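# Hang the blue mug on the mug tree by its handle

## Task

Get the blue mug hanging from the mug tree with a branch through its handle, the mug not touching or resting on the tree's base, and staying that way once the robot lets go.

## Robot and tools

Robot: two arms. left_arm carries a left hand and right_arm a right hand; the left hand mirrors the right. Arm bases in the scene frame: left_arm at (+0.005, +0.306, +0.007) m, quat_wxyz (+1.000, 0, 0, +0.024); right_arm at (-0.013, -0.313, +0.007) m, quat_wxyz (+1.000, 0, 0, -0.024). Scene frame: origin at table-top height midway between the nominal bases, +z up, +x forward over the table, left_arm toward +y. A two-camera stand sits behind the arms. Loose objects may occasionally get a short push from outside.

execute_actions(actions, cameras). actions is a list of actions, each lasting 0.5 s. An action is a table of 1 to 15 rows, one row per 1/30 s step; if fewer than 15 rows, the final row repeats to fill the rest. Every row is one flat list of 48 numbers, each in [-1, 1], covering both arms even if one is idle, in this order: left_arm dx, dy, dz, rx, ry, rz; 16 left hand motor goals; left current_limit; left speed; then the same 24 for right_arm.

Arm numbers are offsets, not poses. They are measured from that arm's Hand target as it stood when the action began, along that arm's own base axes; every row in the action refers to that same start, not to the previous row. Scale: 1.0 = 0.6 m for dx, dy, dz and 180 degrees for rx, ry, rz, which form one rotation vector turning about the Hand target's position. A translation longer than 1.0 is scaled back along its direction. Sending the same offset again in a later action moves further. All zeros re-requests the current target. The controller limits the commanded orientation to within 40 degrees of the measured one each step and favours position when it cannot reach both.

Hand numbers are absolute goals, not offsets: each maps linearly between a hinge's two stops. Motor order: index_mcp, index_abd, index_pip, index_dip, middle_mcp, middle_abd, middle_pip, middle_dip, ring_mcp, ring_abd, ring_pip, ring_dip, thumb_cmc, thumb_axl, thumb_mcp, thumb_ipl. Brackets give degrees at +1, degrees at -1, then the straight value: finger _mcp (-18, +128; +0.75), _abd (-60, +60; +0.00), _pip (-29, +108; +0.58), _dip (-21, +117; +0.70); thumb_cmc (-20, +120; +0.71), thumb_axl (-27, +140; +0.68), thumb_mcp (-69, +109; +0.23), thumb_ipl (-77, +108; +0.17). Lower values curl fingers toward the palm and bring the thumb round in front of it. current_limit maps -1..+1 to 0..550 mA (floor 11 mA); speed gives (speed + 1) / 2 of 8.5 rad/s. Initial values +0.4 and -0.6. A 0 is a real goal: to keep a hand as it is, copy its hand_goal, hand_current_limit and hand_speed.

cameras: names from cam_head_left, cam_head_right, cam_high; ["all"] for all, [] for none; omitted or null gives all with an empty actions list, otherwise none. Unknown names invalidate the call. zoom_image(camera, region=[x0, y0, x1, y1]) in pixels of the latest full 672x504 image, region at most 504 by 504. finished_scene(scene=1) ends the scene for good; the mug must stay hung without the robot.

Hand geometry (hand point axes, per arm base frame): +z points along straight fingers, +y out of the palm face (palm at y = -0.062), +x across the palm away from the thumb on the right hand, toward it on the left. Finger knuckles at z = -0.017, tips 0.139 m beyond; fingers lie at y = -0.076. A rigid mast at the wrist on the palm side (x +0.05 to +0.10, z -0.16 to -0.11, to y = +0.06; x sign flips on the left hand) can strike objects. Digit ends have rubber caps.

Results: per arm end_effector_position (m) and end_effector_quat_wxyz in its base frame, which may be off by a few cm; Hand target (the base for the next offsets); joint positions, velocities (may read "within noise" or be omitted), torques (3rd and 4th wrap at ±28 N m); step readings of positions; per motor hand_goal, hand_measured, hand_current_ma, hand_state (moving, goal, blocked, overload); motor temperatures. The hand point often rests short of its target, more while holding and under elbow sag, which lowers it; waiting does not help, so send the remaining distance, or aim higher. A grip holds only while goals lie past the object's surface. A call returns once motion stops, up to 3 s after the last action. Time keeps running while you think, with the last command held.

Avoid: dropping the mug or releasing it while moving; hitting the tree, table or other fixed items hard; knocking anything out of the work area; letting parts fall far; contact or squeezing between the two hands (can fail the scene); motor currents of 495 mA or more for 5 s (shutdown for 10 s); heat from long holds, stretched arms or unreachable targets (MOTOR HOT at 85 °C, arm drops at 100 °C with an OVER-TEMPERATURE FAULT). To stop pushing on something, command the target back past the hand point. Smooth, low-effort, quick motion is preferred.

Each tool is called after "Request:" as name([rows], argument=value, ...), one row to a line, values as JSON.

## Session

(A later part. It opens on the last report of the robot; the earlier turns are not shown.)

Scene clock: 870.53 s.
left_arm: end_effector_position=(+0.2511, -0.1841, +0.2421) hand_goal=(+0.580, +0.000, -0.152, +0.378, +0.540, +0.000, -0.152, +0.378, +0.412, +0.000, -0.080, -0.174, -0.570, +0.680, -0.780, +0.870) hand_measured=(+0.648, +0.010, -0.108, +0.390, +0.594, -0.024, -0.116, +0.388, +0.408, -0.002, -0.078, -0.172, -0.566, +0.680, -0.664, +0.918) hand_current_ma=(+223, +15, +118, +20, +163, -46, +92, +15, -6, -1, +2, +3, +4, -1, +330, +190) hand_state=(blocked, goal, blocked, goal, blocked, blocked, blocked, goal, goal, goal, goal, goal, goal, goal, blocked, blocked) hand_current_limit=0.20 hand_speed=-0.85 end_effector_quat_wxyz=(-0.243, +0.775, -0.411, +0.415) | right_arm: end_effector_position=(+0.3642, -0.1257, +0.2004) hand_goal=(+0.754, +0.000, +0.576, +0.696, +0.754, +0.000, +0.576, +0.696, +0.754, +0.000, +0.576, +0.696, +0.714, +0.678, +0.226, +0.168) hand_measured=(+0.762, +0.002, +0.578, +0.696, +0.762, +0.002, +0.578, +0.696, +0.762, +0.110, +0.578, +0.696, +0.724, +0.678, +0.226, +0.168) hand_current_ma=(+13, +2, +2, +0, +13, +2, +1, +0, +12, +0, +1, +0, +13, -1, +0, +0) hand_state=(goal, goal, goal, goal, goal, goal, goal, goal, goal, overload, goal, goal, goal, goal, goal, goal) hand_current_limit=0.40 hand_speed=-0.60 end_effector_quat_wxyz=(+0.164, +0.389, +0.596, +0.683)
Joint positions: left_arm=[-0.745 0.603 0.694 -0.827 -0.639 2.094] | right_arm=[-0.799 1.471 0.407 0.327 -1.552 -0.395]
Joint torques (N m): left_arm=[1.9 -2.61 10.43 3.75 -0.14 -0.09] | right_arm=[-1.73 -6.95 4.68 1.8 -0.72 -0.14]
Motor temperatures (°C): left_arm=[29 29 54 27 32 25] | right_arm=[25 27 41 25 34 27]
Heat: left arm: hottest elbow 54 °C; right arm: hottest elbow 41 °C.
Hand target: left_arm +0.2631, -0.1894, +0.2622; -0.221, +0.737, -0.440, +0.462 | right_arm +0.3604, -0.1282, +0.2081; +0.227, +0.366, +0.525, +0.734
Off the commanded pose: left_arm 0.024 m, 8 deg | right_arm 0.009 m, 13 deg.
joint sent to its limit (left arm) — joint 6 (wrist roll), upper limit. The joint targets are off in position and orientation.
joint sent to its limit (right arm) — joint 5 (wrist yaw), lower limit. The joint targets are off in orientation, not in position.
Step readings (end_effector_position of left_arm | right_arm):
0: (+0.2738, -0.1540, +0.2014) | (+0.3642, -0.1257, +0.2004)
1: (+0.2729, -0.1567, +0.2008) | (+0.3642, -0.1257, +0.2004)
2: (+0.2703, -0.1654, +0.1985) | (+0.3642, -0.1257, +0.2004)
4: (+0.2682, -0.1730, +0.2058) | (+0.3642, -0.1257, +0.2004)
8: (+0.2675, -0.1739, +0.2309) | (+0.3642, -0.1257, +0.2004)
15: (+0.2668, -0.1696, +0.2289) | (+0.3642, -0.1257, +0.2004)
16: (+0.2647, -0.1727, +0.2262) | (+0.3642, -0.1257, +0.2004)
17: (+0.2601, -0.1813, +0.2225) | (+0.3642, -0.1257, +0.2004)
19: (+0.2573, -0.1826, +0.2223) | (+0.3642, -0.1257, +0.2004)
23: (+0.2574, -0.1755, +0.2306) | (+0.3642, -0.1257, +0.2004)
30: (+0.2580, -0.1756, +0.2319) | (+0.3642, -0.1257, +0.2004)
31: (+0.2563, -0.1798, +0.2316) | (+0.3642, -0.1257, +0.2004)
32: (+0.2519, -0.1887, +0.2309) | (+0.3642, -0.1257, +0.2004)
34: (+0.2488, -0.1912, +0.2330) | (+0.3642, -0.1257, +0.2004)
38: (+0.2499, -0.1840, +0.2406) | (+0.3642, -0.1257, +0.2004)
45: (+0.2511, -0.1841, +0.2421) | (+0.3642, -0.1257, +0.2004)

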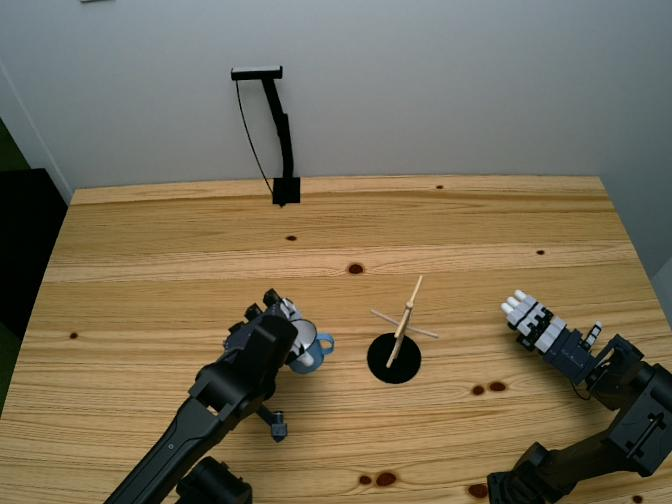

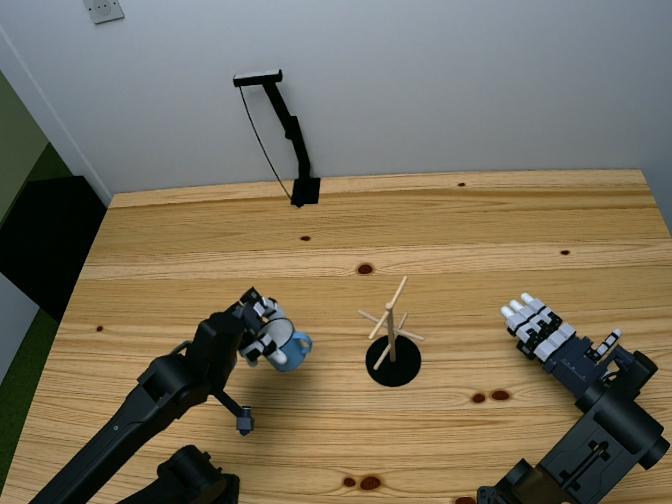

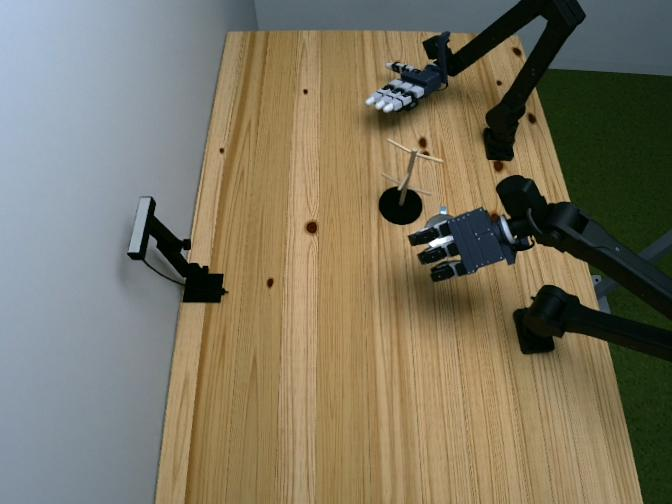

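Request:
execute_actions([
  [[-0.0106,-0.0121,0.0194,-0.05875,0.0052,-0.04035,0.58,0,-0.153,0.377,0.54,0,-0.153,0.377,0.411,0,-0.08,-0.174,-0.571,0.68,-0.78,0.87,0.2,-0.85,0,0,0,0,0,0,0.754,0,0.576,0.696,0.754,0,0.576,0.696,0.754,0,0.576,0.696,0.714,0.678,0.226,0.168,0.4,-0.6]],
  [[-0.0106,-0.0121,0.0194,-0.05875,0.0052,-0.04035,0.58,0,-0.153,0.377,0.54,0,-0.153,0.377,0.411,0,-0.08,-0.174,-0.571,0.68,-0.78,0.87,0.2,-0.85,0,0,0,0,0,0,0.754,0,0.576,0.696,0.754,0,0.576,0.696,0.754,0,0.576,0.696,0.714,0.678,0.226,0.168,0.4,-0.6]],
  [[-0.0106,-0.0121,0.0194,-0.05875,0.0052,-0.04035,0.58,0,-0.153,0.377,0.54,0,-0.153,0.377,0.411,0,-0.08,-0.174,-0.571,0.68,-0.78,0.87,0.2,-0.85,0,0,0,0,0,0,0.754,0,0.576,0.696,0.754,0,0.576,0.696,0.754,0,0.576,0.696,0.714,0.678,0.226,0.168,0.4,-0.6]],
], cameras=["cam_head_left","cam_head_right","cam_high"])

Request:
zoom_image(camera="cam_high", region=[370, 135, 500, 285])

Request:
zoom_image(camera="cam_head_left", region=[230, 260, 450, 430])

Request:
zoom_image(camera="cam_head_right", region=[220, 260, 440, 430])

Scene clock: 882.40 s.
left_arm: end_effector_position=(+0.2390, -0.2088, +0.2759) hand_goal=(+0.580, +0.000, -0.152, +0.378, +0.540, +0.000, -0.152, +0.378, +0.412, +0.000, -0.080, -0.174, -0.570, +0.680, -0.780, +0.870) hand_measured=(+0.644, +0.008, -0.104, +0.392, +0.594, -0.032, -0.110, +0.394, +0.410, -0.004, -0.078, -0.172, -0.572, +0.678, -0.664, +0.918) hand_current_ma=(+204, +9, +130, +25, +167, -63, +111, +30, -2, -4, +2, +3, -2, -3, +330, +191) hand_state=(blocked, goal, blocked, goal, blocked, blocked, blocked, goal, goal, goal, goal, goal, goal, goal, blocked, blocked) hand_current_limit=0.20 hand_speed=-0.85 end_effector_quat_wxyz=(+0.098, +0.717, -0.408, +0.557) | right_arm: end_effector_position=(+0.3642, -0.1257, +0.2004) hand_goal=(+0.754, +0.000, +0.576, +0.696, +0.754, +0.000, +0.576, +0.696, +0.754, +0.000, +0.576, +0.696, +0.714, +0.678, +0.226, +0.168) hand_measured=(+0.762, +0.002, +0.578, +0.696, +0.762, +0.002, +0.578, +0.696, +0.762, +0.110, +0.578, +0.696, +0.724, +0.678, +0.226, +0.168) hand_current_ma=(+13, +2, +2, +0, +13, +2, +1, +0, +12, +0, +1, +0, +13, -1, +0, +0) hand_state=(goal, goal, goal, goal, goal, goal, goal, goal, goal, overload, goal, goal, goal, goal, goal, goal) hand_current_limit=0.40 hand_speed=-0.60 end_effector_quat_wxyz=(+0.164, +0.389, +0.596, +0.683)
Joint positions: left_arm=[-0.224 0.52 0.512 -0.402 0.434 2.094] | right_arm=[-0.799 1.471 0.407 0.327 -1.552 -0.395]
Joint torques (N m): left_arm=[1.26 -1.79 10.88 4.15 0.56 -0.18] | right_arm=[-1.85 -6.83 4.77 1.88 -0.73 -0.14]
Motor temperatures (°C): left_arm=[29 29 55 28 31 25] | right_arm=[25 27 41 25 34 27]
Heat: left arm: hottest elbow 55 °C; right arm: hottest elbow 41 °C.
Hand target: left_arm +0.2440, -0.2112, +0.2971; +0.089, +0.685, -0.433, +0.579 | right_arm +0.3604, -0.1282, +0.2081; +0.227, +0.366, +0.525, +0.734
Off the commanded pose: left_arm 0.022 m, 5 deg | right_arm 0.009 m, 13 deg.
joint sent to its limit (left arm) — joint 6 (wrist roll), upper limit. The joint targets are off in orientation, not in position.
joint sent to its limit (right arm) — joint 5 (wrist yaw), lower limit. The joint targets are off in orientation, not in position.
Step readings (end_effector_position of left_arm | right_arm):
0: (+0.2511, -0.1841, +0.2421) | (+0.3642, -0.1257, +0.2004)
1: (+0.2489, -0.1885, +0.2422) | (+0.3642, -0.1257, +0.2004)
2: (+0.2437, -0.1976, +0.2432) | (+0.3642, -0.1257, +0.2004)
4: (+0.2396, -0.2015, +0.2448) | (+0.3642, -0.1257, +0.2004)
8: (+0.2422, -0.1934, +0.2478) | (+0.3642, -0.1257, +0.2004)
15: (+0.2451, -0.1934, +0.2506) | (+0.3642, -0.1257, +0.2004)
16: (+0.2420, -0.1981, +0.2515) | (+0.3642, -0.1257, +0.2004)
17: (+0.2352, -0.2074, +0.2550) | (+0.3642, -0.1257, +0.2004)
19: (+0.2293, -0.2115, +0.2585) | (+0.3642, -0.1257, +0.2004)
23: (+0.2386, -0.2016, +0.2579) | (+0.3642, -0.1257, +0.2004)
30: (+0.2420, -0.2011, +0.2609) | (+0.3642, -0.1257, +0.2004)
31: (+0.2374, -0.2058, +0.2634) | (+0.3642, -0.1257, +0.2004)
32: (+0.2278, -0.2129, +0.2696) | (+0.3642, -0.1257, +0.2004)
34: (+0.2201, -0.2161, +0.2766) | (+0.3642, -0.1257, +0.2004)
38: (+0.2329, -0.2096, +0.2801) | (+0.3642, -0.1257, +0.2004)
45: (+0.2390, -0.2088, +0.2759) | (+0.3642, -0.1257, +0.2004)

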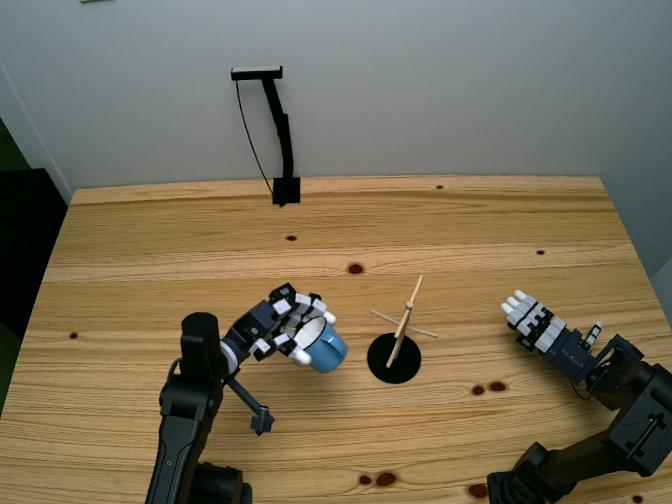

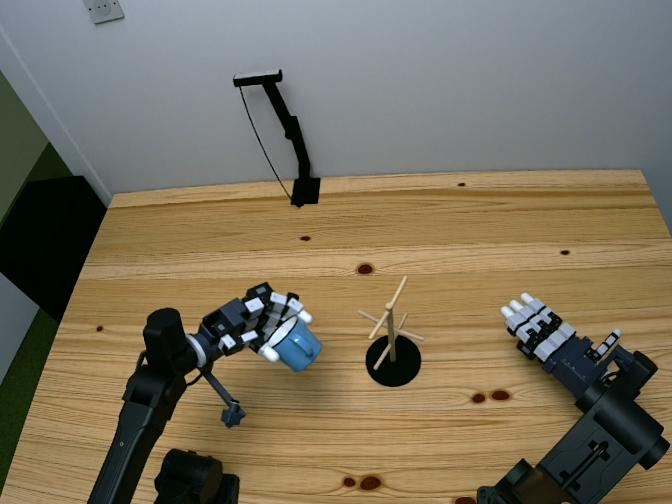

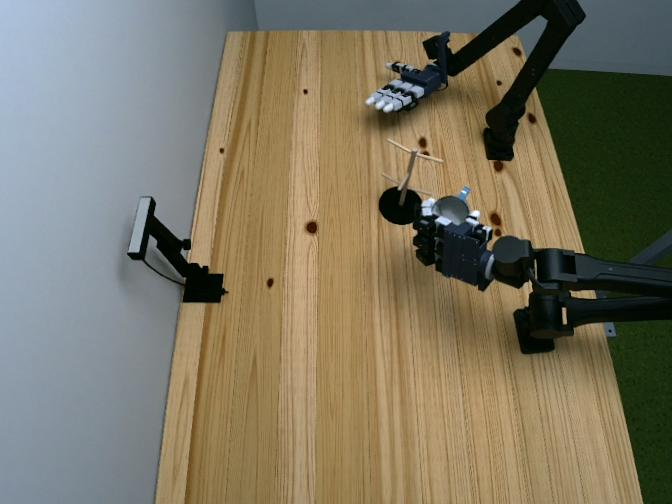

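Scaled by 3.360 from the camera's 672x504 image, which has a finer 960x720 frame.

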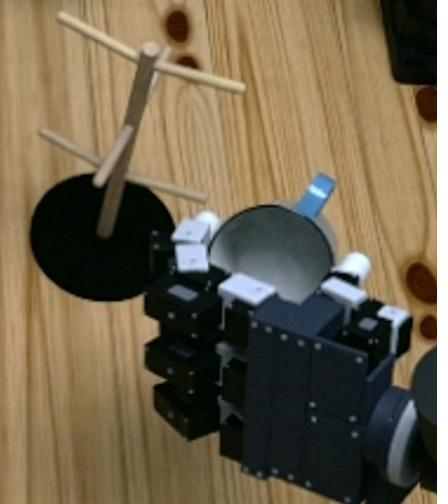

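Scaled by 2.291 from the camera's 672x504 image, which has a finer 960x720 frame.

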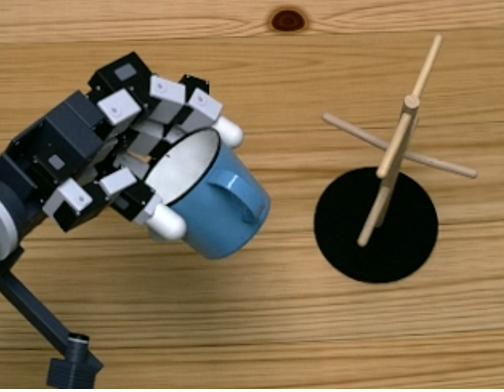

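Scaled by 2.291 from the camera's 672x504 image, which has a finer 960x720 frame.

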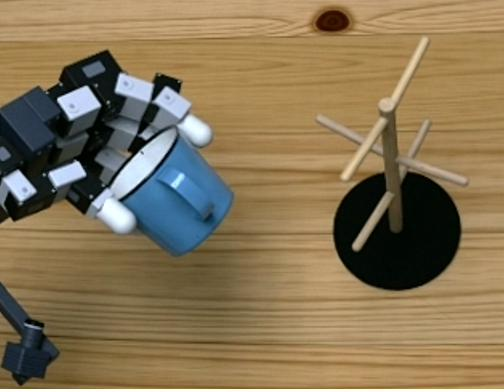

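Request:
zoom_image(camera="cam_head_right", region=[250, 280, 350, 380])

Request:
zoom_image(camera="cam_head_left", region=[270, 280, 370, 380])

Scaled by 5.040 from the camera's 672x504 image, which has a finer 960x720 frame.

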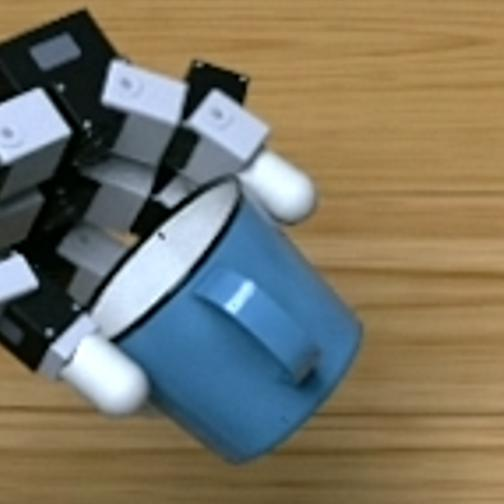

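Scaled by 5.040 from the camera's 672x504 image, which has a finer 960x720 frame.

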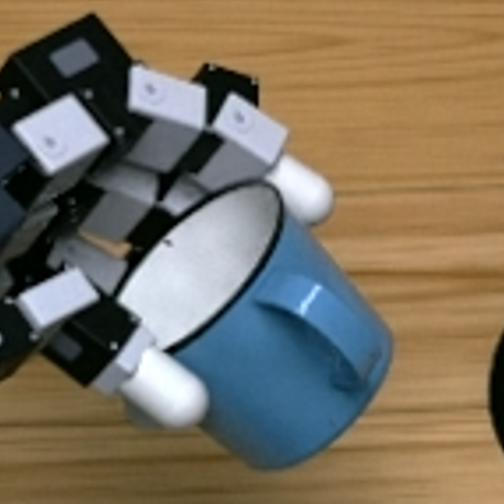

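Request:
zoom_image(camera="cam_high", region=[420, 170, 500, 250])

Scaled by 6.300 from the camera's 672x504 image, which has a finer 960x720 frame.

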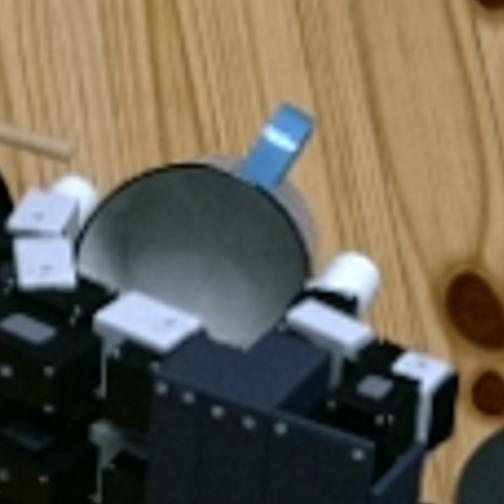

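Request:
execute_actions([
  [[-0.0104,-0.0386,-0.0172,0.0091,0.0137,0.0039,0.58,0,-0.153,0.377,0.54,0,-0.153,0.377,0.411,0,-0.08,-0.174,-0.571,0.68,-0.78,0.87,0.2,-0.85,0,0,0,0,0,0,0.754,0,0.576,0.696,0.754,0,0.576,0.696,0.754,0,0.576,0.696,0.714,0.678,0.226,0.168,0.4,-0.6]],
  [[-0.0104,-0.0386,-0.0172,0.0091,0.0137,0.0039,0.58,0,-0.153,0.377,0.54,0,-0.153,0.377,0.411,0,-0.08,-0.174,-0.571,0.68,-0.78,0.87,0.2,-0.85,0,0,0,0,0,0,0.754,0,0.576,0.696,0.754,0,0.576,0.696,0.754,0,0.576,0.696,0.714,0.678,0.226,0.168,0.4,-0.6]],
  [[-0.0104,-0.0386,-0.0172,0.0091,0.0137,0.0039,0.58,0,-0.153,0.377,0.54,0,-0.153,0.377,0.411,0,-0.08,-0.174,-0.571,0.68,-0.78,0.87,0.2,-0.85,0,0,0,0,0,0,0.754,0,0.576,0.696,0.754,0,0.576,0.696,0.754,0,0.576,0.696,0.714,0.678,0.226,0.168,0.4,-0.6]],
], cameras=["cam_head_left","cam_head_right","cam_high"])

Request:
zoom_image(camera="cam_head_left", region=[290, 260, 450, 400])

Request:
zoom_image(camera="cam_head_right", region=[270, 260, 430, 400])

Request:
zoom_image(camera="cam_high", region=[380, 130, 500, 250])

Scene clock: 984.83 s.
left_arm: end_effector_position=(+0.2161, -0.2713, +0.2251) hand_goal=(+0.580, +0.000, -0.152, +0.378, +0.540, +0.000, -0.152, +0.378, +0.412, +0.000, -0.080, -0.174, -0.570, +0.680, -0.780, +0.870) hand_measured=(+0.644, +0.008, -0.102, +0.392, +0.596, -0.030, -0.108, +0.394, +0.412, -0.004, -0.078, -0.172, -0.574, +0.678, -0.664, +0.918) hand_current_ma=(+204, +9, +135, +26, +170, -61, +114, +32, +0, -4, +2, +3, -4, -4, +330, +194) hand_state=(blocked, goal, blocked, goal, blocked, blocked, blocked, goal, goal, goal, goal, goal, goal, goal, blocked, blocked) hand_current_limit=0.20 hand_speed=-0.85 end_effector_quat_wxyz=(+0.062, +0.739, -0.458, +0.490) | right_arm: end_effector_position=(+0.3642, -0.1257, +0.2004) hand_goal=(+0.754, +0.000, +0.576, +0.696, +0.754, +0.000, +0.576, +0.696, +0.754, +0.000, +0.576, +0.696, +0.714, +0.678, +0.226, +0.168) hand_measured=(+0.762, +0.002, +0.578, +0.696, +0.762, +0.002, +0.578, +0.696, +0.762, +0.110, +0.578, +0.696, +0.724, +0.678, +0.226, +0.168) hand_current_ma=(+13, +2, +2, +0, +13, +2, +1, +0, +12, +0, +1, +0, +13, -1, +0, +0) hand_state=(goal, goal, goal, goal, goal, goal, goal, goal, goal, overload, goal, goal, goal, goal, goal, goal) hand_current_limit=0.40 hand_speed=-0.60 end_effector_quat_wxyz=(+0.164, +0.389, +0.596, +0.683)
Joint positions: left_arm=[-0.617 0.624 0.513 -0.426 0.055 2.032] | right_arm=[-0.799 1.471 0.407 0.327 -1.552 -0.395]
Joint torques (N m): left_arm=[1.08 -3.02 14.01 1.96 0.12 -0.57] | right_arm=[-1.67 -6.83 4.68 1.94 -0.73 -0.15]
Motor temperatures (°C): left_arm=[29 29 58 28 29 25] | right_arm=[25 27 41 25 34 27]
Heat: left arm: hottest elbow 58 °C; right arm: hottest elbow 41 °C.
Hand target: left_arm +0.2253, -0.2807, +0.2662; +0.076, +0.732, -0.438, +0.516 | right_arm +0.3604, -0.1282, +0.2081; +0.227, +0.366, +0.525, +0.734
Off the commanded pose: left_arm 0.043 m, 4 deg | right_arm 0.009 m, 13 deg.
joint sent to its limit (right arm) — joint 5 (wrist yaw), lower limit. The joint targets are off in orientation, not in position.
Step readings (end_effector_position of left_arm | right_arm):
0: (+0.2390, -0.2088, +0.2759) | (+0.3642, -0.1257, +0.2004)
1: (+0.2407, -0.2090, +0.2746) | (+0.3642, -0.1257, +0.2004)
2: (+0.2447, -0.2100, +0.2707) | (+0.3642, -0.1257, +0.2004)
4: (+0.2395, -0.2199, +0.2671) | (+0.3642, -0.1257, +0.2004)
8: (+0.2297, -0.2328, +0.2625) | (+0.3642, -0.1257, +0.2004)
15: (+0.2321, -0.2320, +0.2612) | (+0.3642, -0.1257, +0.2004)
16: (+0.2329, -0.2326, +0.2596) | (+0.3642, -0.1257, +0.2004)
17: (+0.2379, -0.2327, +0.2553) | (+0.3642, -0.1257, +0.2004)
19: (+0.2329, -0.2410, +0.2501) | (+0.3642, -0.1257, +0.2004)
23: (+0.2219, -0.2527, +0.2440) | (+0.3642, -0.1257, +0.2004)
30: (+0.2244, -0.2518, +0.2430) | (+0.3642, -0.1257, +0.2004)
31: (+0.2251, -0.2526, +0.2416) | (+0.3642, -0.1257, +0.2004)
32: (+0.2294, -0.2528, +0.2382) | (+0.3642, -0.1257, +0.2004)
34: (+0.2242, -0.2606, +0.2326) | (+0.3642, -0.1257, +0.2004)
38: (+0.2132, -0.2718, +0.2253) | (+0.3642, -0.1257, +0.2004)
45: (+0.2160, -0.2712, +0.2249) | (+0.3642, -0.1257, +0.2004)

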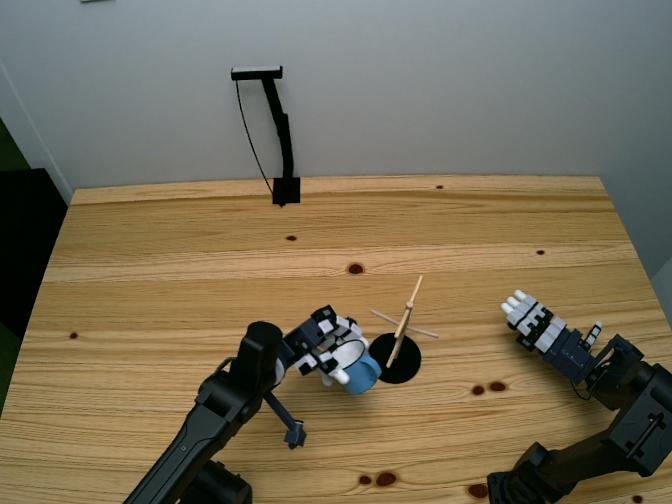

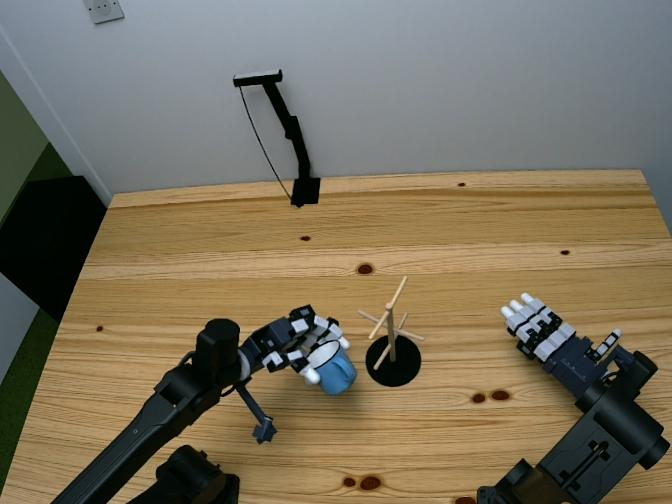

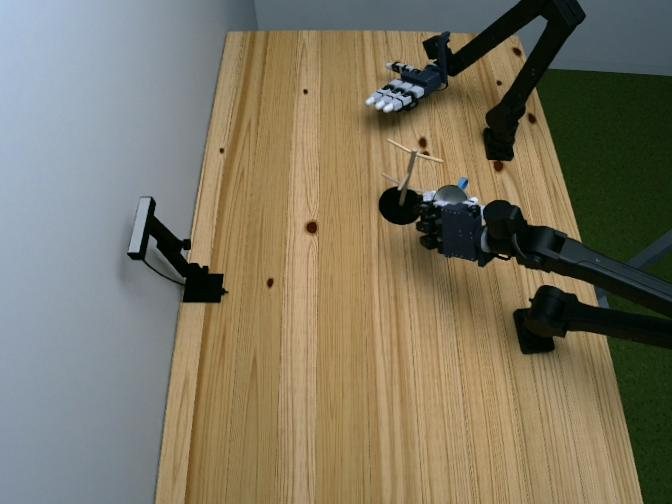

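Scaled by 3.150 from the camera's 672x504 image, which has a finer 960x720 frame.

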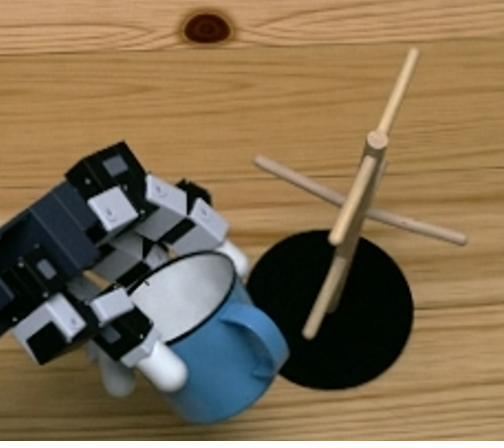

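Scaled by 3.150 from the camera's 672x504 image, which has a finer 960x720 frame.

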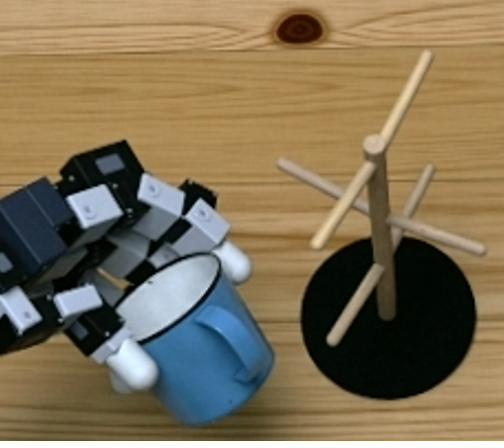

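Scaled by 4.200 from the camera's 672x504 image, which has a finer 960x720 frame.

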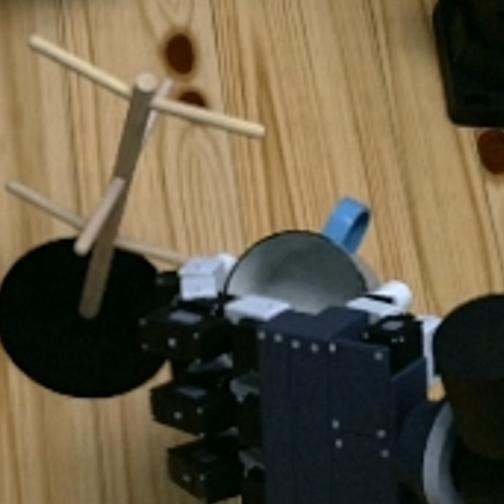

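Request:
execute_actions([
  [[0.024,-0.027,0.0085,0,0,0,0.58,0,-0.153,0.377,0.54,0,-0.153,0.377,0.411,0,-0.08,-0.174,-0.571,0.68,-0.78,0.87,0.2,-0.85,0,0,0,0,0,0,0.754,0,0.576,0.696,0.754,0,0.576,0.696,0.754,0,0.576,0.696,0.714,0.678,0.226,0.168,0.4,-0.6]],
  [[0.024,-0.027,0.0085,0,0,0,0.58,0,-0.153,0.377,0.54,0,-0.153,0.377,0.411,0,-0.08,-0.174,-0.571,0.68,-0.78,0.87,0.2,-0.85,0,0,0,0,0,0,0.754,0,0.576,0.696,0.754,0,0.576,0.696,0.754,0,0.576,0.696,0.714,0.678,0.226,0.168,0.4,-0.6]],
], cameras=["cam_head_left","cam_head_right","cam_high"])

Request:
zoom_image(camera="cam_head_left", region=[320, 280, 430, 390])

Request:
zoom_image(camera="cam_head_right", region=[310, 280, 420, 390])

Request:
zoom_image(camera="cam_high", region=[380, 130, 490, 240])

Scene clock: 1036.40 s.
left_arm: end_effector_position=(+0.2365, -0.2908, +0.2212) hand_goal=(+0.580, +0.000, -0.152, +0.378, +0.540, +0.000, -0.152, +0.378, +0.412, +0.000, -0.080, -0.174, -0.570, +0.680, -0.780, +0.870) hand_measured=(+0.644, +0.008, -0.102, +0.392, +0.596, -0.030, -0.108, +0.394, +0.412, -0.004, -0.078, -0.172, -0.574, +0.678, -0.664, +0.918) hand_current_ma=(+204, +9, +135, +26, +170, -61, +114, +32, +0, -4, +2, +3, -4, -4, +330, +194) hand_state=(blocked, goal, blocked, goal, blocked, blocked, blocked, goal, goal, goal, goal, goal, goal, goal, blocked, blocked) hand_current_limit=0.20 hand_speed=-0.85 end_effector_quat_wxyz=(+0.057, +0.754, -0.461, +0.464) | right_arm: end_effector_position=(+0.3642, -0.1257, +0.2004) hand_goal=(+0.754, +0.000, +0.576, +0.696, +0.754, +0.000, +0.576, +0.696, +0.754, +0.000, +0.576, +0.696, +0.714, +0.678, +0.226, +0.168) hand_measured=(+0.762, +0.002, +0.578, +0.696, +0.762, +0.002, +0.578, +0.696, +0.762, +0.110, +0.578, +0.696, +0.724, +0.678, +0.226, +0.168) hand_current_ma=(+13, +2, +2, +0, +13, +2, +1, +0, +12, +0, +1, +0, +13, -1, +0, +0) hand_state=(goal, goal, goal, goal, goal, goal, goal, goal, goal, overload, goal, goal, goal, goal, goal, goal) hand_current_limit=0.40 hand_speed=-0.60 end_effector_quat_wxyz=(+0.164, +0.389, +0.596, +0.683)
Joint positions: left_arm=[-0.642 0.759 0.58 -0.419 0.025 2.014] | right_arm=[-0.799 1.471 0.407 0.327 -1.552 -0.395]
Joint torques (N m): left_arm=[0.03 -4.37 14.57 4.08 0.11 -0.57] | right_arm=[-1.67 -6.89 4.68 1.89 -0.71 -0.13]
Motor temperatures (°C): left_arm=[29 29 68 28 27 25] | right_arm=[25 27 40 25 34 27]
Heat: left arm: hottest elbow 68 °C; right arm: hottest elbow 40 °C.
Hand target: left_arm +0.2541, -0.3131, +0.2765; +0.076, +0.732, -0.438, +0.517 | right_arm +0.3604, -0.1282, +0.2081; +0.227, +0.366, +0.525, +0.734
Off the commanded pose: left_arm 0.062 m, 7 deg | right_arm 0.009 m, 13 deg.
joint sent to its limit (right arm) — joint 5 (wrist yaw), lower limit. The joint targets are off in orientation, not in position.
Step readings (end_effector_position of left_arm | right_arm):
0: (+0.2161, -0.2713, +0.2251) | (+0.3642, -0.1257, +0.2004)
1: (+0.2166, -0.2716, +0.2247) | (+0.3642, -0.1257, +0.2004)
2: (+0.2187, -0.2723, +0.2232) | (+0.3642, -0.1257, +0.2004)
4: (+0.2224, -0.2755, +0.2228) | (+0.3642, -0.1257, +0.2004)
8: (+0.2259, -0.2784, +0.2177) | (+0.3642, -0.1257, +0.2004)
15: (+0.2261, -0.2785, +0.2178) | (+0.3642, -0.1257, +0.2004)
16: (+0.2266, -0.2789, +0.2179) | (+0.3642, -0.1257, +0.2004)
17: (+0.2282, -0.2801, +0.2183) | (+0.3642, -0.1257, +0.2004)
19: (+0.2318, -0.2846, +0.2193) | (+0.3642, -0.1257, +0.2004)
23: (+0.2363, -0.2903, +0.2211) | (+0.3642, -0.1257, +0.2004)
30: (+0.2365, -0.2908, +0.2211) | (+0.3642, -0.1257, +0.2004)

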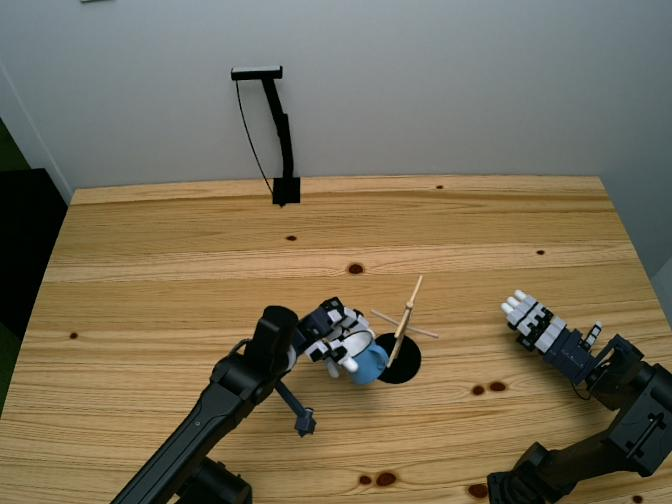

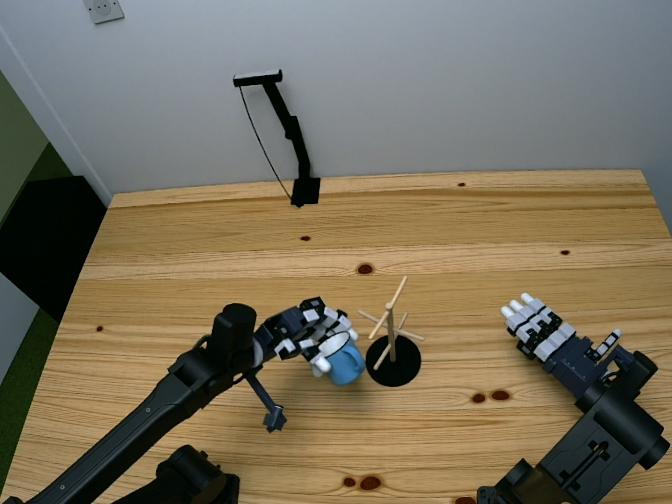

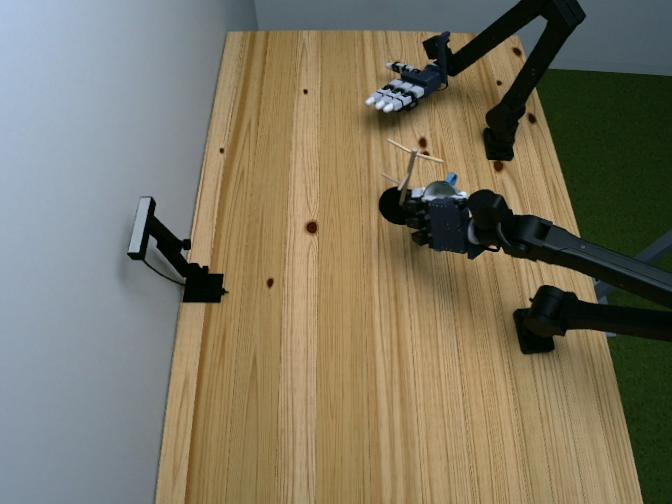

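Scaled by 4.582 from the camera's 672x504 image, which has a finer 960x720 frame.

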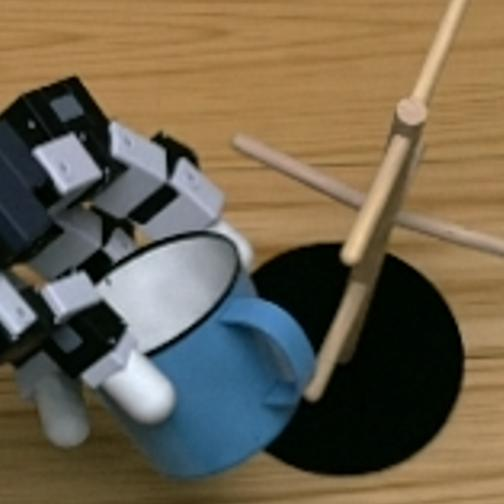

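Scaled by 4.582 from the camera's 672x504 image, which has a finer 960x720 frame.

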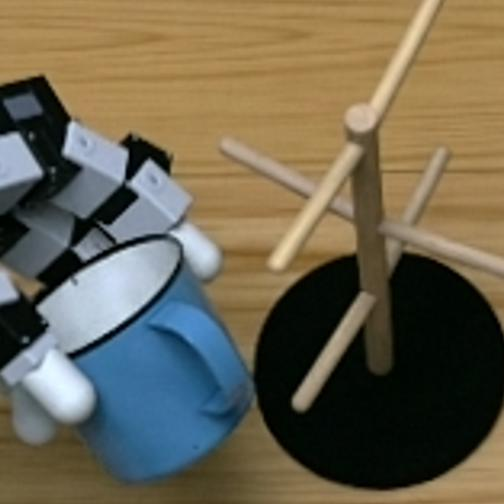

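Scaled by 4.582 from the camera's 672x504 image, which has a finer 960x720 frame.

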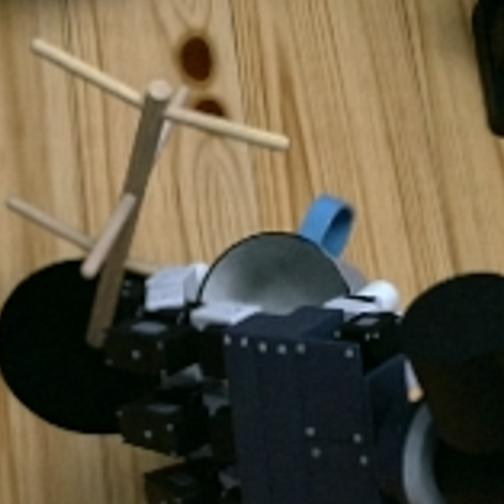

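Request:
execute_actions([
  [[-0.03,0.07,0.02,0,0,0,0.58,0,-0.153,0.377,0.54,0,-0.153,0.377,0.411,0,-0.08,-0.174,-0.571,0.68,-0.78,0.87,0.2,-0.85,0,0,0,0,0,0,0.754,0,0.576,0.696,0.754,0,0.576,0.696,0.754,0,0.576,0.696,0.714,0.678,0.226,0.168,0.4,-0.6]],
  [[0,0.07,0.02,0,0,0,0.58,0,-0.153,0.377,0.54,0,-0.153,0.377,0.411,0,-0.08,-0.174,-0.571,0.68,-0.78,0.87,0.2,-0.85,0,0,0,0,0,0,0.754,0,0.576,0.696,0.754,0,0.576,0.696,0.754,0,0.576,0.696,0.714,0.678,0.226,0.168,0.4,-0.6]],
], cameras=[])

Scene clock: 1064.50 s.
left_arm: end_effector_position=(+0.2318, -0.2257, +0.2591) hand_goal=(+0.580, +0.000, -0.152, +0.378, +0.540, +0.000, -0.152, +0.378, +0.412, +0.000, -0.080, -0.174, -0.570, +0.680, -0.780, +0.870) hand_measured=(+0.640, +0.006, -0.102, +0.394, +0.592, -0.030, -0.108, +0.394, +0.412, -0.004, -0.078, -0.172, -0.572, +0.678, -0.664, +0.918) hand_current_ma=(+190, +7, +137, +29, +160, -60, +116, +33, +0, -4, +1, +3, -2, -2, +330, +195) hand_state=(blocked, goal, blocked, goal, blocked, blocked, blocked, goal, goal, goal, goal, goal, goal, goal, blocked, blocked) hand_current_limit=0.20 hand_speed=-0.85 end_effector_quat_wxyz=(+0.076, +0.756, -0.430, +0.487) | right_arm: end_effector_position=(+0.3642, -0.1257, +0.2004) hand_goal=(+0.754, +0.000, +0.576, +0.696, +0.754, +0.000, +0.576, +0.696, +0.754, +0.000, +0.576, +0.696, +0.714, +0.678, +0.226, +0.168) hand_measured=(+0.762, +0.002, +0.578, +0.696, +0.762, +0.002, +0.578, +0.696, +0.762, +0.110, +0.578, +0.696, +0.724, +0.678, +0.226, +0.168) hand_current_ma=(+13, +2, +2, +0, +13, +2, +1, +0, +12, +0, +1, +0, +13, -1, +0, +0) hand_state=(goal, goal, goal, goal, goal, goal, goal, goal, goal, overload, goal, goal, goal, goal, goal, goal) hand_current_limit=0.40 hand_speed=-0.60 end_effector_quat_wxyz=(+0.164, +0.389, +0.596, +0.683)
Joint positions: left_arm=[-0.368 0.577 0.581 -0.566 0.259 2.094] | right_arm=[-0.799 1.471 0.407 0.327 -1.552 -0.395]
Joint torques (N m): left_arm=[1.08 -3.14 14.28 1.72 0.55 -0.16] | right_arm=[-1.9 -6.77 4.72 1.87 -0.72 -0.15]
Motor temperatures (°C): left_arm=[29 29 71 28 27 26] | right_arm=[25 27 40 25 34 27]
Heat: left arm: hottest elbow 71 °C; right arm: hottest elbow 40 °C.
Hand target: left_arm +0.2361, -0.2290, +0.3004; +0.076, +0.732, -0.438, +0.517 | right_arm +0.3604, -0.1282, +0.2081; +0.227, +0.366, +0.525, +0.734
Off the commanded pose: left_arm 0.042 m, 5 deg | right_arm 0.009 m, 13 deg.
joint sent to its limit (left arm) — joint 6 (wrist roll), upper limit. The joint targets are off in position, not in orientation.
joint sent to its limit (right arm) — joint 5 (wrist yaw), lower limit. The joint targets are off in orientation, not in position.
Step readings (end_effector_position of left_arm | right_arm):
0: (+0.2365, -0.2908, +0.2212) | (+0.3642, -0.1257, +0.2004)
1: (+0.2350, -0.2904, +0.2224) | (+0.3642, -0.1257, +0.2004)
2: (+0.2330, -0.2866, +0.2256) | (+0.3642, -0.1257, +0.2004)
4: (+0.2280, -0.2805, +0.2363) | (+0.3642, -0.1257, +0.2004)
8: (+0.2278, -0.2692, +0.2547) | (+0.3642, -0.1257, +0.2004)
15: (+0.2281, -0.2666, +0.2541) | (+0.3642, -0.1257, +0.2004)
16: (+0.2261, -0.2652, +0.2539) | (+0.3642, -0.1257, +0.2004)
17: (+0.2201, -0.2612, +0.2555) | (+0.3642, -0.1257, +0.2004)
19: (+0.2215, -0.2476, +0.2562) | (+0.3642, -0.1257, +0.2004)
23: (+0.2331, -0.2268, +0.2593) | (+0.3642, -0.1257, +0.2004)
30: (+0.2318, -0.2257, +0.2591) | (+0.3642, -0.1257, +0.2004)
No camera images: "cameras" was empty.

Request:
execute_actions([
  [[0,0,-0.04,0,0,0,0.58,0,-0.153,0.377,0.54,0,-0.153,0.377,0.411,0,-0.08,-0.174,-0.571,0.68,-0.78,0.87,0.2,-0.85,0,0,0,0,0,0,0.754,0,0.576,0.696,0.754,0,0.576,0.696,0.754,0,0.576,0.696,0.714,0.678,0.226,0.168,0.4,-0.6]],
], cameras=[])

Scene clock: 1073.07 s.
left_arm: end_effector_position=(+0.2304, -0.2252, +0.2520) hand_goal=(+0.580, +0.000, -0.152, +0.378, +0.540, +0.000, -0.152, +0.378, +0.412, +0.000, -0.080, -0.174, -0.570, +0.680, -0.780, +0.870) hand_measured=(+0.640, +0.006, -0.102, +0.394, +0.592, -0.030, -0.108, +0.394, +0.412, -0.004, -0.078, -0.172, -0.572, +0.678, -0.664, +0.918) hand_current_ma=(+190, +7, +137, +29, +160, -60, +116, +33, +0, -4, +1, +3, -2, -2, +330, +195) hand_state=(blocked, goal, blocked, goal, blocked, blocked, blocked, goal, goal, goal, goal, goal, goal, goal, blocked, blocked) hand_current_limit=0.20 hand_speed=-0.85 end_effector_quat_wxyz=(+0.077, +0.759, -0.431, +0.482) | right_arm: end_effector_position=(+0.3642, -0.1257, +0.2004) hand_goal=(+0.754, +0.000, +0.576, +0.696, +0.754, +0.000, +0.576, +0.696, +0.754, +0.000, +0.576, +0.696, +0.714, +0.678, +0.226, +0.168) hand_measured=(+0.762, +0.002, +0.578, +0.696, +0.762, +0.002, +0.578, +0.696, +0.762, +0.110, +0.578, +0.696, +0.724, +0.678, +0.226, +0.168) hand_current_ma=(+13, +2, +2, +0, +13, +2, +1, +0, +12, +0, +1, +0, +13, -1, +0, +0) hand_state=(goal, goal, goal, goal, goal, goal, goal, goal, goal, overload, goal, goal, goal, goal, goal, goal) hand_current_limit=0.40 hand_speed=-0.60 end_effector_quat_wxyz=(+0.164, +0.389, +0.596, +0.683)
Joint positions: left_arm=[-0.368 0.577 0.567 -0.563 0.259 2.094] | right_arm=[-0.799 1.471 0.407 0.327 -1.552 -0.395]
Joint torques (N m): left_arm=[1.2 -3.49 10.82 3.9 0.53 -0.16] | right_arm=[-1.67 -7 4.77 1.84 -0.73 -0.16]
Motor temperatures (°C): left_arm=[29 29 73 28 27 25] | right_arm=[25 27 40 25 34 27]
Heat: left arm: hottest elbow 73 °C; right arm: hottest elbow 40 °C.
Hand target: left_arm +0.2361, -0.2290, +0.2764; +0.076, +0.732, -0.438, +0.516 | right_arm +0.3604, -0.1282, +0.2081; +0.227, +0.366, +0.525, +0.734
Off the commanded pose: left_arm 0.025 m, 5 deg | right_arm 0.009 m, 13 deg.
joint sent to its limit (left arm) — joint 6 (wrist roll), upper limit. The joint targets still meet the commanded pose.
joint sent to its limit (right arm) — joint 5 (wrist yaw), lower limit. The joint targets are off in orientation, not in position.
Step readings (end_effector_position of left_arm | right_arm):
0: (+0.2318, -0.2257, +0.2591) | (+0.3642, -0.1257, +0.2004)
1: (+0.2319, -0.2258, +0.2589) | (+0.3642, -0.1257, +0.2004)
2: (+0.2319, -0.2257, +0.2581) | (+0.3642, -0.1257, +0.2004)
4: (+0.2313, -0.2255, +0.2558) | (+0.3642, -0.1257, +0.2004)
8: (+0.2305, -0.2252, +0.2522) | (+0.3642, -0.1257, +0.2004)
15: (+0.2304, -0.2252, +0.2520) | (+0.3642, -0.1257, +0.2004)
No camera images: "cameras" was empty.

Request:
execute_actions([
  [[0.0158,-0.0574,0.007,-0.0037,-0.0065,0.0056,0.58,0,-0.153,0.377,0.54,0,-0.153,0.377,0.411,0,-0.08,-0.174,-0.571,0.68,-0.78,0.87,0.2,-0.85,0,0,0,0,0,0,0.754,0,0.576,0.696,0.754,0,0.576,0.696,0.754,0,0.576,0.696,0.714,0.678,0.226,0.168,0.4,-0.6]],
  [[0.0158,-0.0574,0.007,-0.0037,-0.0065,0.0056,0.58,0,-0.153,0.377,0.54,0,-0.153,0.377,0.411,0,-0.08,-0.174,-0.571,0.68,-0.78,0.87,0.2,-0.85,0,0,0,0,0,0,0.754,0,0.576,0.696,0.754,0,0.576,0.696,0.754,0,0.576,0.696,0.714,0.678,0.226,0.168,0.4,-0.6]],
  [[0.0158,-0.0574,0.007,-0.0037,-0.0065,0.0056,0.58,0,-0.153,0.377,0.54,0,-0.153,0.377,0.411,0,-0.08,-0.174,-0.571,0.68,-0.78,0.87,0.2,-0.85,0,0,0,0,0,0,0.754,0,0.576,0.696,0.754,0,0.576,0.696,0.754,0,0.576,0.696,0.714,0.678,0.226,0.168,0.4,-0.6]],
], cameras=["cam_head_left","cam_head_right","cam_high"])

Request:
zoom_image(camera="cam_head_left", region=[330, 270, 430, 370])

Request:
zoom_image(camera="cam_head_right", region=[310, 270, 410, 370])

Request:
zoom_image(camera="cam_high", region=[380, 130, 480, 230])

Scene clock: 1116.60 s.
left_arm: end_effector_position=(+0.2456, -0.3106, +0.2282) hand_goal=(+0.580, +0.000, -0.152, +0.378, +0.540, +0.000, -0.152, +0.378, +0.412, +0.000, -0.080, -0.174, -0.570, +0.680, -0.780, +0.870) hand_measured=(+0.642, +0.006, -0.102, +0.394, +0.594, -0.030, -0.108, +0.394, +0.412, -0.004, -0.078, -0.172, -0.574, +0.678, -0.664, +0.918) hand_current_ma=(+195, +7, +138, +29, +164, -60, +117, +33, +0, -4, +1, +3, -4, -2, +330, +196) hand_state=(blocked, goal, blocked, goal, blocked, blocked, blocked, goal, goal, goal, goal, goal, goal, goal, blocked, blocked) hand_current_limit=0.20 hand_speed=-0.85 end_effector_quat_wxyz=(+0.039, +0.747, -0.444, +0.493) | right_arm: end_effector_position=(+0.3642, -0.1257, +0.2004) hand_goal=(+0.754, +0.000, +0.576, +0.696, +0.754, +0.000, +0.576, +0.696, +0.754, +0.000, +0.576, +0.696, +0.714, +0.678, +0.226, +0.168) hand_measured=(+0.762, +0.002, +0.578, +0.696, +0.762, +0.002, +0.578, +0.696, +0.762, +0.110, +0.578, +0.696, +0.724, +0.678, +0.226, +0.168) hand_current_ma=(+13, +2, +2, +0, +13, +2, +1, +0, +12, +0, +1, +0, +13, -1, +0, +0) hand_state=(goal, goal, goal, goal, goal, goal, goal, goal, goal, overload, goal, goal, goal, goal, goal, goal) hand_current_limit=0.40 hand_speed=-0.60 end_effector_quat_wxyz=(+0.164, +0.389, +0.596, +0.683)
Joint positions: left_arm=[-0.721 0.788 0.584 -0.334 -0.092 1.974] | right_arm=[-0.799 1.471 0.407 0.327 -1.552 -0.395]
Joint torques (N m): left_arm=[0.73 -4.95 14.74 4.31 0.06 -0.59] | right_arm=[-1.67 -6.77 4.74 1.88 -0.72 -0.14]
Motor temperatures (°C): left_arm=[29 29 61 29 27 25] | right_arm=[25 27 40 25 34 27]
Heat: left arm: hottest elbow 61 °C; right arm: hottest elbow 40 °C.
Hand target: left_arm +0.2646, -0.3324, +0.2890; +0.062, +0.726, -0.411, +0.548 | right_arm +0.3604, -0.1282, +0.2081; +0.227, +0.366, +0.525, +0.734
Off the commanded pose: left_arm 0.067 m, 8 deg | right_arm 0.009 m, 13 deg.
joint sent to its limit (right arm) — joint 5 (wrist yaw), lower limit. The joint targets are off in orientation, not in position.
Step readings (end_effector_position of left_arm | right_arm):
0: (+0.2304, -0.2252, +0.2520) | (+0.3642, -0.1257, +0.2004)
1: (+0.2323, -0.2256, +0.2517) | (+0.3642, -0.1257, +0.2004)
2: (+0.2376, -0.2276, +0.2501) | (+0.3642, -0.1257, +0.2004)
4: (+0.2367, -0.2390, +0.2502) | (+0.3642, -0.1257, +0.2004)
8: (+0.2288, -0.2543, +0.2457) | (+0.3642, -0.1257, +0.2004)
15: (+0.2321, -0.2536, +0.2442) | (+0.3642, -0.1257, +0.2004)
16: (+0.2340, -0.2544, +0.2444) | (+0.3642, -0.1257, +0.2004)
17: (+0.2401, -0.2563, +0.2429) | (+0.3642, -0.1257, +0.2004)
19: (+0.2413, -0.2668, +0.2421) | (+0.3642, -0.1257, +0.2004)
23: (+0.2352, -0.2818, +0.2342) | (+0.3642, -0.1257, +0.2004)
30: (+0.2385, -0.2820, +0.2332) | (+0.3642, -0.1257, +0.2004)
31: (+0.2391, -0.2833, +0.2333) | (+0.3642, -0.1257, +0.2004)
32: (+0.2449, -0.2851, +0.2325) | (+0.3642, -0.1257, +0.2004)
34: (+0.2465, -0.2949, +0.2324) | (+0.3642, -0.1257, +0.2004)
38: (+0.2433, -0.3101, +0.2297) | (+0.3642, -0.1257, +0.2004)
45: (+0.2455, -0.3105, +0.2281) | (+0.3642, -0.1257, +0.2004)

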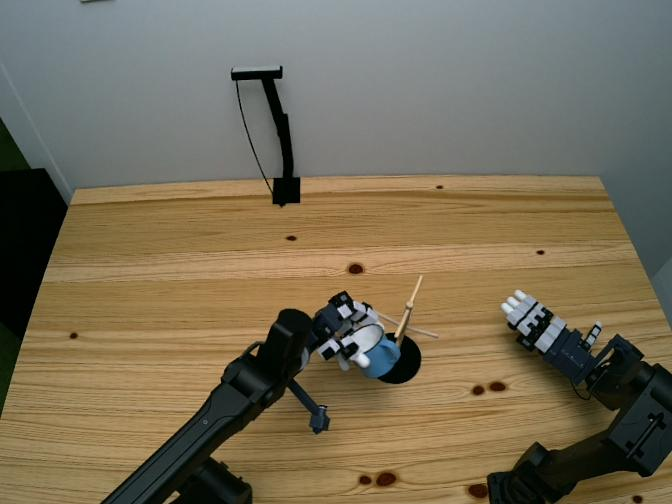

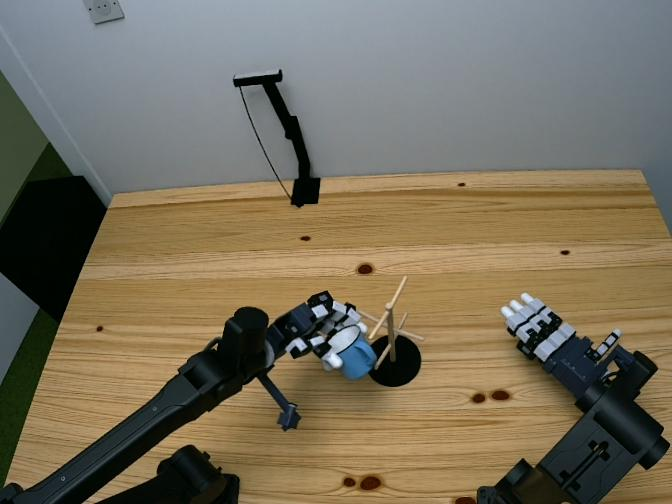

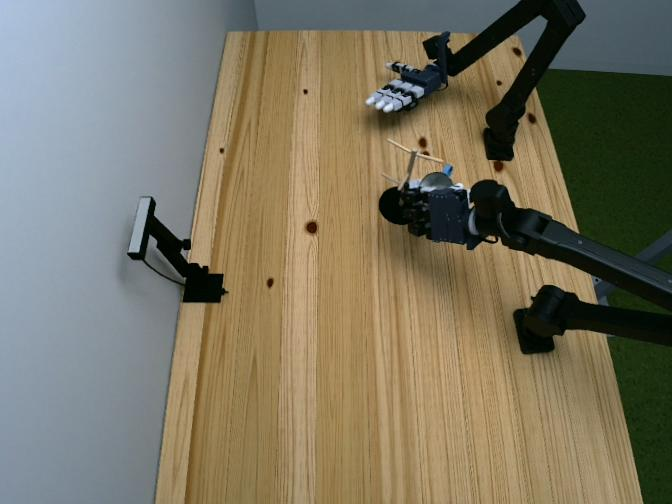

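Scaled by 5.040 from the camera's 672x504 image, which has a finer 960x720 frame.

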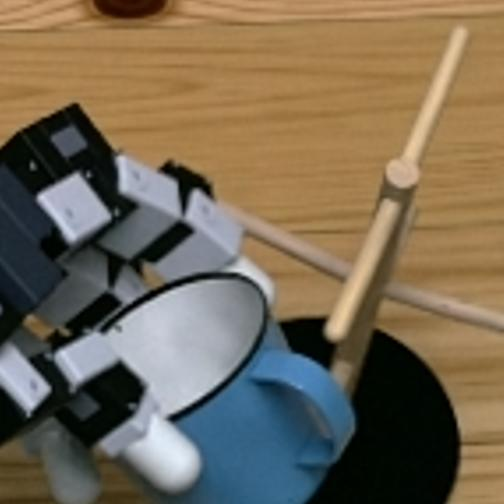

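Scaled by 5.040 from the camera's 672x504 image, which has a finer 960x720 frame.

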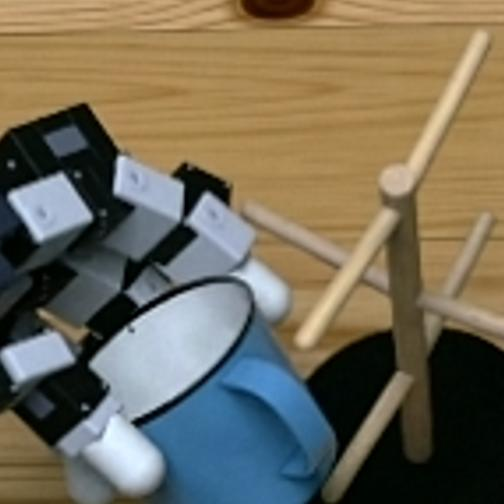

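Scaled by 5.040 from the camera's 672x504 image, which has a finer 960x720 frame.

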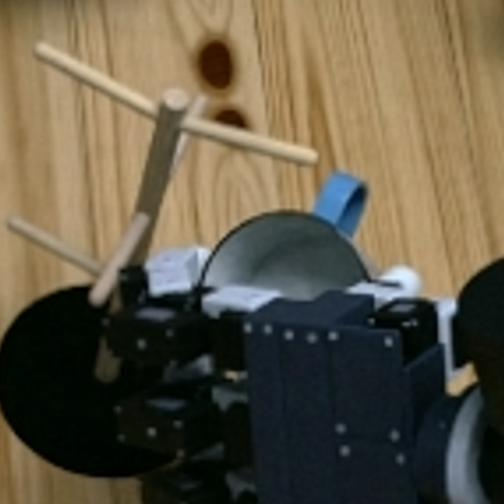

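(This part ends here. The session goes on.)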